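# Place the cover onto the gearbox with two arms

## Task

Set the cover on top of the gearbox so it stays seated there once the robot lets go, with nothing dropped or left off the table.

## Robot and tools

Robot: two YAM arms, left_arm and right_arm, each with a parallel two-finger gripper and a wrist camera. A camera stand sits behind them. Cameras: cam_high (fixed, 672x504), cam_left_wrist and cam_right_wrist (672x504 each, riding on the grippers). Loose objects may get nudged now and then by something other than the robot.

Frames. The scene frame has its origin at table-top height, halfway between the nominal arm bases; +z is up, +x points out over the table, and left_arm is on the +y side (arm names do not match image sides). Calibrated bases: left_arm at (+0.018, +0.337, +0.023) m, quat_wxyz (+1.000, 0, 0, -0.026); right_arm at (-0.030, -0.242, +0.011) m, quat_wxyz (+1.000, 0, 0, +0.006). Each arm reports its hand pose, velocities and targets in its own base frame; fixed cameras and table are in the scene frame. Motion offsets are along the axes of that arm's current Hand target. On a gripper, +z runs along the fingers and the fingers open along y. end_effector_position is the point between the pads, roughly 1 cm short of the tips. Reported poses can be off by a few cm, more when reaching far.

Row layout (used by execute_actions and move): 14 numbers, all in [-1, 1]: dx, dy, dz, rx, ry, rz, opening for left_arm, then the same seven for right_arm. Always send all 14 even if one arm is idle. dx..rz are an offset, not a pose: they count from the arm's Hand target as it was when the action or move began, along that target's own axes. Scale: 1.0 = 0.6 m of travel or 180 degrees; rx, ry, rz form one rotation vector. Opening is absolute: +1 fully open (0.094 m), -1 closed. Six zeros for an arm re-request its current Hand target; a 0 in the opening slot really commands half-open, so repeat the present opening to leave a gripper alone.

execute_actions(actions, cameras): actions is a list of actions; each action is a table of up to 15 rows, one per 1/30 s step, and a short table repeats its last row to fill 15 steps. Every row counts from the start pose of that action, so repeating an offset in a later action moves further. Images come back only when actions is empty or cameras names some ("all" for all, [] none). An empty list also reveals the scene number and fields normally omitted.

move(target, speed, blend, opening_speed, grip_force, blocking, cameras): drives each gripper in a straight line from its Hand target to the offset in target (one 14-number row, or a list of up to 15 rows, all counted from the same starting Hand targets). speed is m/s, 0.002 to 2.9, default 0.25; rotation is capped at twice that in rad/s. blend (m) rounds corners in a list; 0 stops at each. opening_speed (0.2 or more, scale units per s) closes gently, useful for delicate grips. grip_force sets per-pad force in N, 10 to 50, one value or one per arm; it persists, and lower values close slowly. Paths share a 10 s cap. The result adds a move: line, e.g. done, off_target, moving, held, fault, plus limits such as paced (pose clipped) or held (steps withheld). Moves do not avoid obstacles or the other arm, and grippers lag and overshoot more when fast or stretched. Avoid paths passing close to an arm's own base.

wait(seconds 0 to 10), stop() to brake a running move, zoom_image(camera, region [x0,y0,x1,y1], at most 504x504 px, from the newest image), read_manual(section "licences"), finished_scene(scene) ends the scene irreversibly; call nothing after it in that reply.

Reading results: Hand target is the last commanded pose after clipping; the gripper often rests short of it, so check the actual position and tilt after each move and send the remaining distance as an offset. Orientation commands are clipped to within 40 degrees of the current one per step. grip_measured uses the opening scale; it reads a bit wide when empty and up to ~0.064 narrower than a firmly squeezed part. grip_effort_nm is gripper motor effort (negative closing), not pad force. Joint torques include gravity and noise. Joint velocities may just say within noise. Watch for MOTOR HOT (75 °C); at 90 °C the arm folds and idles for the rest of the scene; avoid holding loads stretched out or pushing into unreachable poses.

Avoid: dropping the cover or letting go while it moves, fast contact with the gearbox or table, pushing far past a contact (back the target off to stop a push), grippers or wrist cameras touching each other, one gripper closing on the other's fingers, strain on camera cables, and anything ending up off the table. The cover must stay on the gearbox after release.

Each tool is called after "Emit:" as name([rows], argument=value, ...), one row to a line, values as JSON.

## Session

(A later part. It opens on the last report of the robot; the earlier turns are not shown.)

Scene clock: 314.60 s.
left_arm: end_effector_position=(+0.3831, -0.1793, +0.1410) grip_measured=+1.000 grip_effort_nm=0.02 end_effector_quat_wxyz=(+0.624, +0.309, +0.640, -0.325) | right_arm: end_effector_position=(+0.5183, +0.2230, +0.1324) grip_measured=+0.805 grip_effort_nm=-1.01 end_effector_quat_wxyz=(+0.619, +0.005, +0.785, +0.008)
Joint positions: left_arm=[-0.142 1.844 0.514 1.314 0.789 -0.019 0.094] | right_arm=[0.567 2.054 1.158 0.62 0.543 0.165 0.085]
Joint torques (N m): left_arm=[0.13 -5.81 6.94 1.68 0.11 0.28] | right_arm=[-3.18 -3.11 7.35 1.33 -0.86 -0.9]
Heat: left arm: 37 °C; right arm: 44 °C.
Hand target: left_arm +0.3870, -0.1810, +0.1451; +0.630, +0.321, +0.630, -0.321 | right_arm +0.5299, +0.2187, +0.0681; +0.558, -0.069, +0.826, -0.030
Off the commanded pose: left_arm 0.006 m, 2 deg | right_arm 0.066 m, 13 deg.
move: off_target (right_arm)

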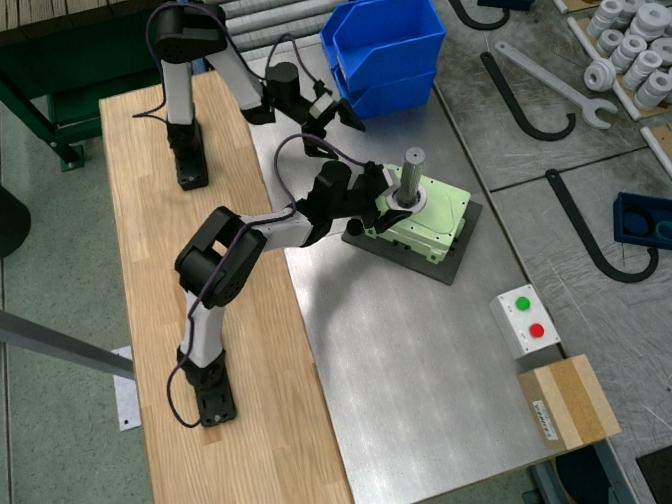

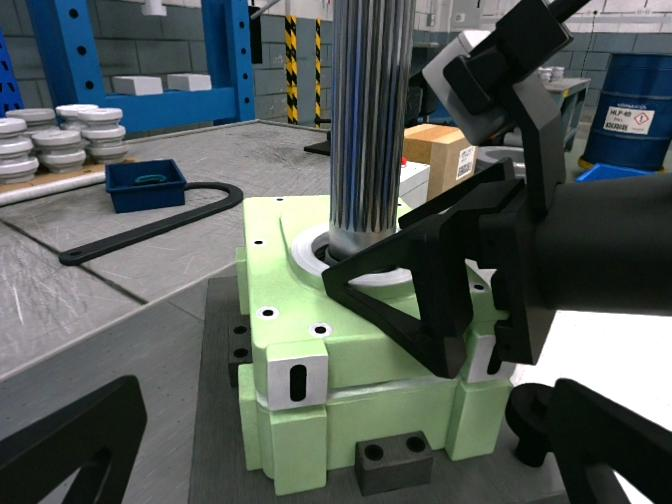

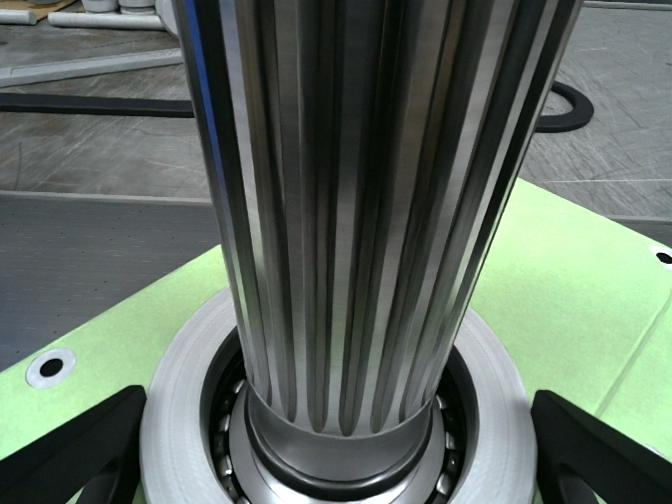

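Emit:
move([
  [0,0,0,0,0,0,1,0,0,0,0,0,-0.067,0.6],
], speed=0.15, cameras=["cam_left_wrist","cam_right_wrist"])

Emit:
zoom_image(camera="cam_left_wrist", region=[230, 370, 370, 490])

Emit:
zoom_image(camera="cam_left_wrist", region=[390, 330, 530, 450])

Scene clock: 325.67 s.
left_arm: end_effector_position=(+0.3831, -0.1793, +0.1410) grip_measured=+1.000 grip_effort_nm=0.02 end_effector_quat_wxyz=(+0.624, +0.309, +0.640, -0.325) | right_arm: end_effector_position=(+0.5179, +0.2228, +0.1324) grip_measured=+0.805 grip_effort_nm=-1.01 end_effector_quat_wxyz=(+0.622, -0.004, +0.783, +0.004)
Joint positions: left_arm=[-0.142 1.844 0.514 1.314 0.789 -0.019 0.094] | right_arm=[0.565 2.054 1.149 0.638 0.538 0.142 0.085]
Joint torques (N m): left_arm=[0.16 -5.79 6.97 1.67 0.1 0.27] | right_arm=[-3.18 -3.15 7.65 1.24 -0.86 -2.62]
Heat: left arm: 37 °C; right arm: 43 °C.
Hand target: left_arm +0.3870, -0.1810, +0.1451; +0.630, +0.321, +0.630, -0.321 | right_arm +0.5299, +0.2187, +0.0680; +0.552, -0.155, +0.814, -0.089
Off the commanded pose: left_arm 0.006 m, 2 deg | right_arm 0.066 m, 22 deg.
move: off_target (right_arm)
Images, in order (width x height): cam_left_wrist 672x504, cam_right_wrist 672x504.

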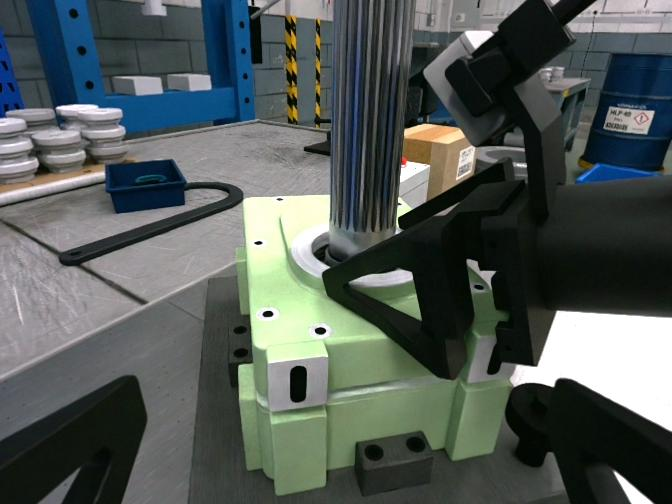

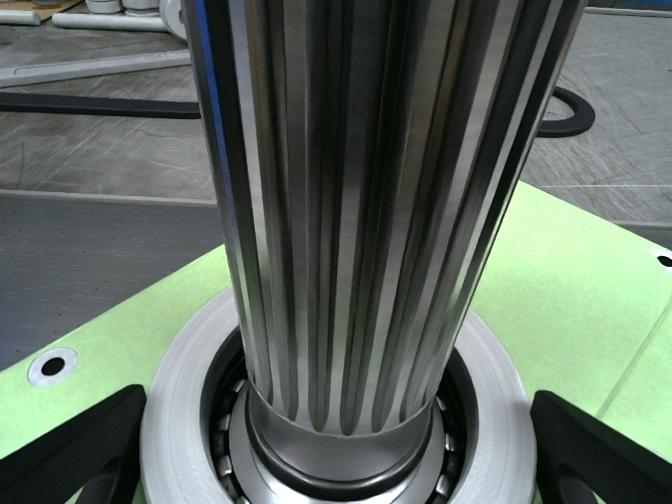

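Scaled by 3.600 from the camera's 672x504 image, which has a finer 960x720 frame.

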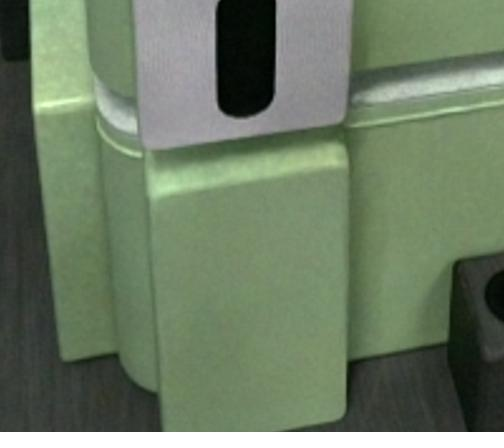

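Scaled by 3.600 from the camera's 672x504 image, which has a finer 960x720 frame.

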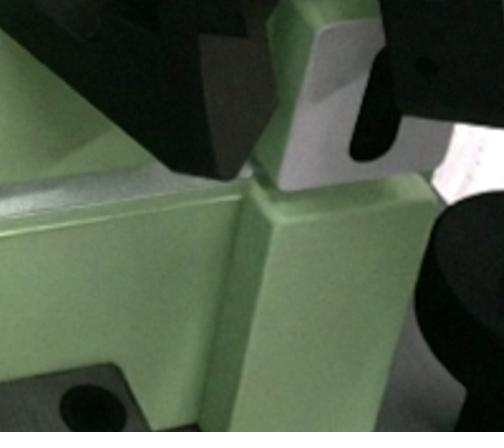

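Emit:
move([
  [0,0,0,0,0,0,1,0.07,0,0.03,0,0,0,0.6],
  [0,0,0,0,0,0,1,0.07,0,0.03,-0.03,0,0,0.6],
  [0,0,0,0,0,0,1,0.07,0,0.03,0.03,0,0.02,0.6],
  [0,0,0,0,0,0,1,0.07,0,0.03,0,0,-0.01,0.6],
], speed=0.15, cameras=["cam_left_wrist","cam_right_wrist"])

Emit:
zoom_image(camera="cam_left_wrist", region=[230, 370, 370, 490])

Emit:
zoom_image(camera="cam_left_wrist", region=[390, 330, 530, 450])

Scene clock: 330.93 s.
left_arm: end_effector_position=(+0.3831, -0.1793, +0.1410) grip_measured=+1.000 grip_effort_nm=0.02 end_effector_quat_wxyz=(+0.624, +0.309, +0.640, -0.325) | right_arm: end_effector_position=(+0.5151, +0.2207, +0.1298) grip_measured=+0.784 grip_effort_nm=-1.01 end_effector_quat_wxyz=(+0.647, -0.016, +0.762, +0.012)
Joint positions: left_arm=[-0.142 1.844 0.514 1.314 0.789 -0.019 0.094] | right_arm=[0.557 2.077 1.083 0.807 0.51 0.089 0.084]
Joint torques (N m): left_arm=[0.2 -5.79 6.93 1.68 0.1 0.28] | right_arm=[-4.98 1.14 4.37 1.14 -0.99 -2.46]
Heat: left arm: 37 °C; right arm: 42 °C.
Hand target: left_arm +0.3870, -0.1810, +0.1451; +0.630, +0.321, +0.630, -0.321 | right_arm +0.5322, +0.2045, +0.0247; +0.551, -0.168, +0.812, -0.097
Off the commanded pose: left_arm 0.006 m, 2 deg | right_arm 0.108 m, 25 deg.
move: off_target (right_arm)
Images, in order (width x height): cam_left_wrist 672x504, cam_right_wrist 672x504.

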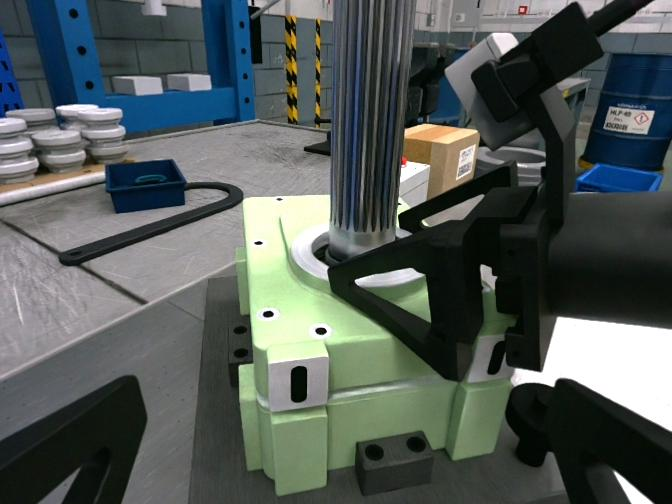

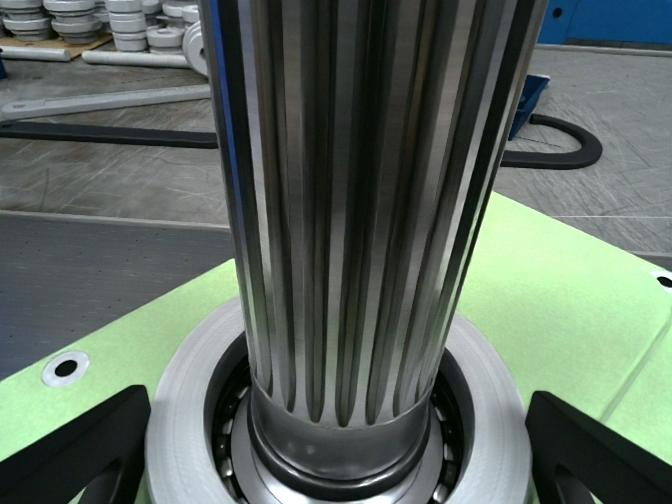

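Scaled by 3.600 from the camera's 672x504 image, which has a finer 960x720 frame.

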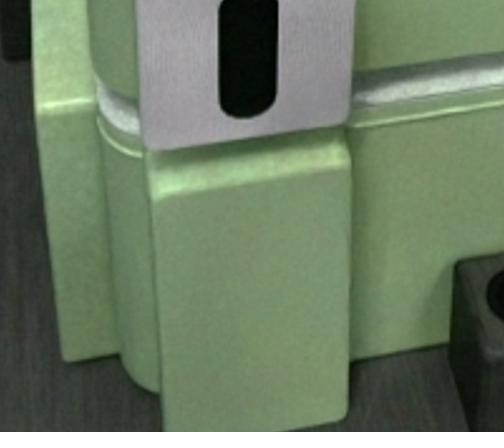

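Scaled by 3.600 from the camera's 672x504 image, which has a finer 960x720 frame.

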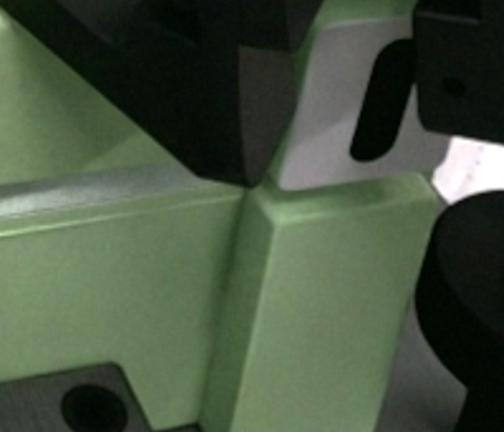

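Emit:
move([
  [0,0,0,0,0,0,1,-0.1584,-0.0308,-0.0896,0,0,0.121,0.6],
  [0,0,0,0,0,0,1,-0.1584,-0.0308,-0.0896,0,0,0.121,1],
  [0,0,0,0,0,0,1,-0.1593,-0.0306,-0.2079,0,0,0.121,1],
  [0,0,0,0,0,0,1,0.0442,0.0289,-0.3966,0.0194,-0.0989,0.1199,1],
], speed=[0.2,0.1,0.12,0.15], blend=[0,0,0.02,0], opening_speed=0.8, cameras=["all"])

Emit:
zoom_image(camera="cam_right_wrist", region=[280, 150, 360, 210])

Emit:
zoom_image(camera="cam_right_wrist", region=[440, 90, 540, 165])

Emit:
zoom_image(camera="cam_right_wrist", region=[155, 90, 255, 165])

Emit:
zoom_image(camera="cam_left_wrist", region=[270, 200, 450, 300])

Scene clock: 340.60 s.
left_arm: end_effector_position=(+0.3831, -0.1793, +0.1410) grip_measured=+1.000 grip_effort_nm=0.02 end_effector_quat_wxyz=(+0.624, +0.309, +0.640, -0.325) | right_arm: end_effector_position=(+0.3007, +0.2058, +0.0836) grip_measured=+0.998 grip_effort_nm=0.10 end_effector_quat_wxyz=(+0.679, -0.016, +0.734, +0.010)
Joint positions: left_arm=[-0.142 1.844 0.514 1.314 0.789 -0.019 0.094] | right_arm=[1.003 1.972 0.321 1.512 0.963 0.106 0.094]
Joint torques (N m): left_arm=[0.21 -5.78 6.89 1.68 0.1 0.28] | right_arm=[0.02 -6.19 2.81 2.14 0.23 0.02]
Heat: left arm: 37 °C; right arm: 42 °C.
Hand target: left_arm +0.3870, -0.1810, +0.1451; +0.630, +0.321, +0.630, -0.321 | right_arm +0.2998, +0.2041, +0.0850; +0.682, -0.010, +0.731, +0.010
Off the commanded pose: left_arm 0.006 m, 2 deg | right_arm 0.002 m, 1 deg.
move: done; target 2's new opening was sent with right_arm's hand 0.006 m and 3 deg from that target

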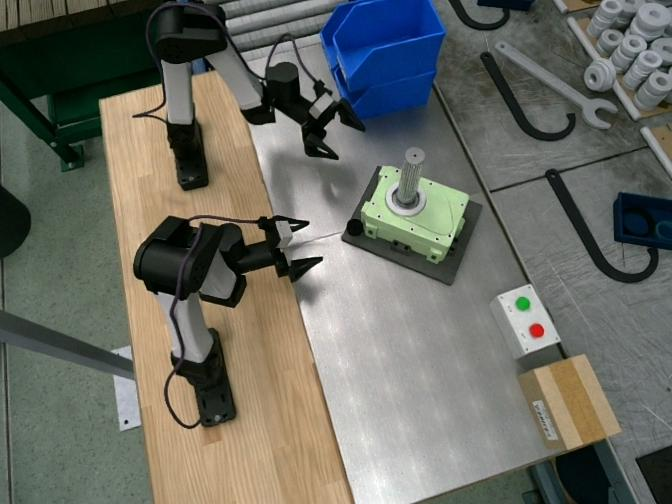

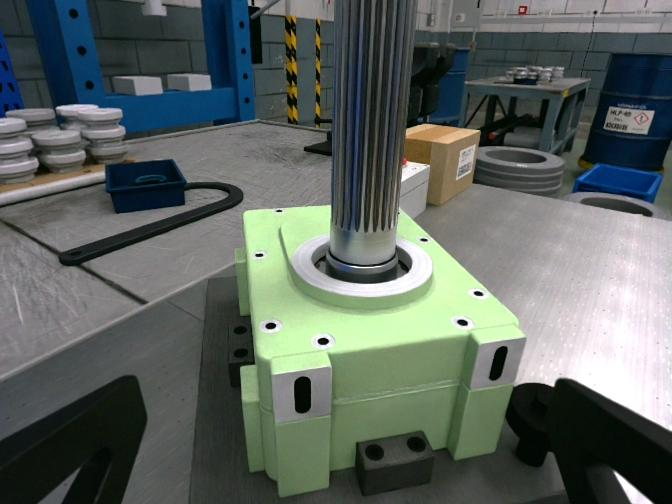

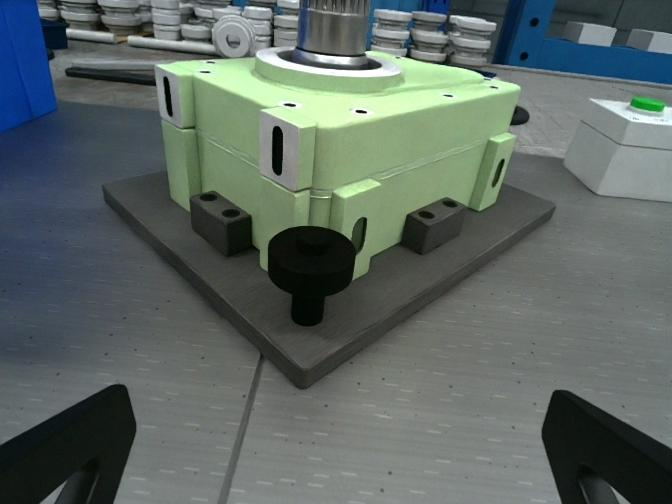

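Scaled by 6.300 from the camera's 672x504 image, which has a finer 960x720 frame.

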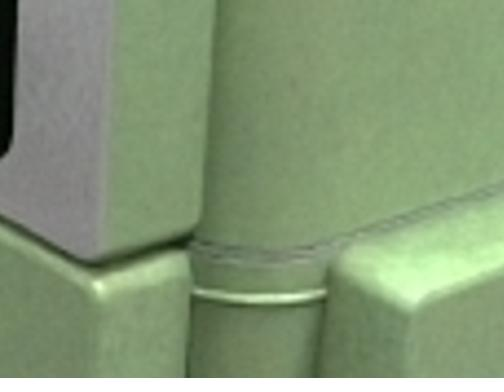

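Scaled by 5.040 from the camera's 672x504 image, which has a finer 960x720 frame.

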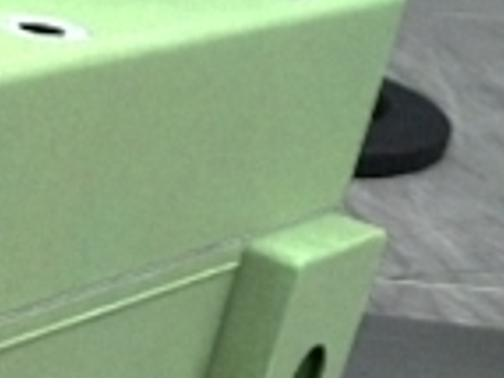

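Scaled by 5.040 from the camera's 672x504 image, which has a finer 960x720 frame.

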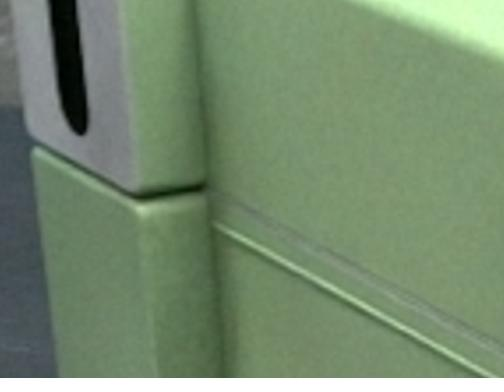

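Scaled by 2.800 from the camera's 672x504 image, which has a finer 960x720 frame.

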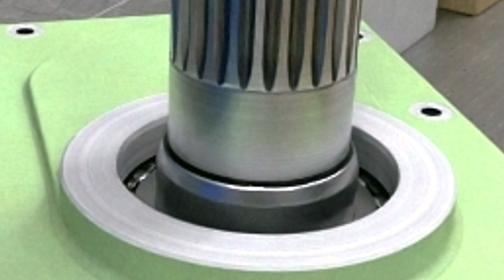

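Emit:
zoom_image(camera="cam_left_wrist", region=[220, 300, 556, 496])

Emit:
zoom_image(camera="cam_high", region=[350, 140, 490, 280])

Emit:
zoom_image(camera="cam_right_wrist", region=[150, 40, 390, 220])

Emit:
zoom_image(camera="cam_left_wrist", region=[230, 370, 370, 490])

Scaled by 1.500 from the camera's 672x504 image, which has a finer 960x720 frame.

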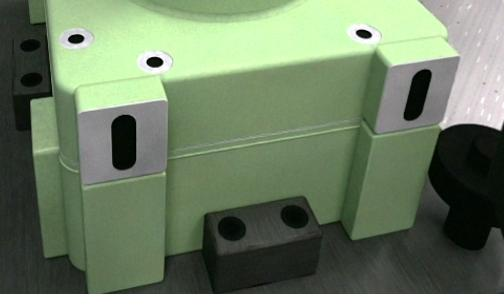

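Scaled by 3.600 from the camera's 672x504 image, which has a finer 960x720 frame.

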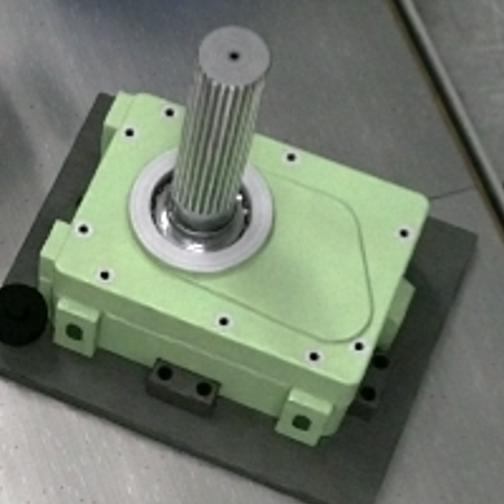

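Scaled by 2.100 from the camera's 672x504 image, which has a finer 960x720 frame.

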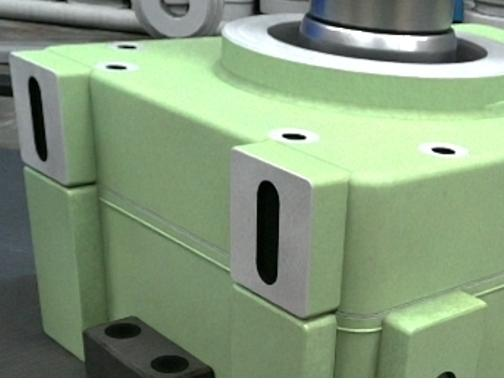

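Scaled by 3.600 from the camera's 672x504 image, which has a finer 960x720 frame.

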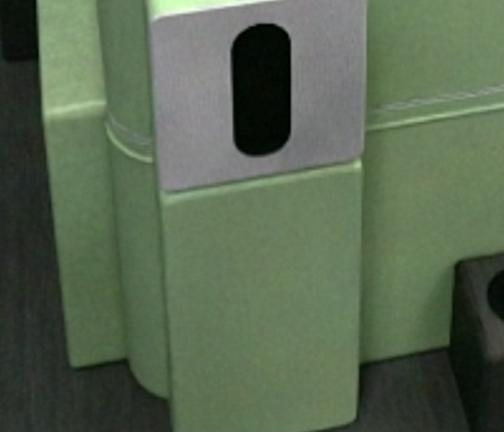

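Emit:
finished_scene(scene=2)

The scene is finished: the task was done.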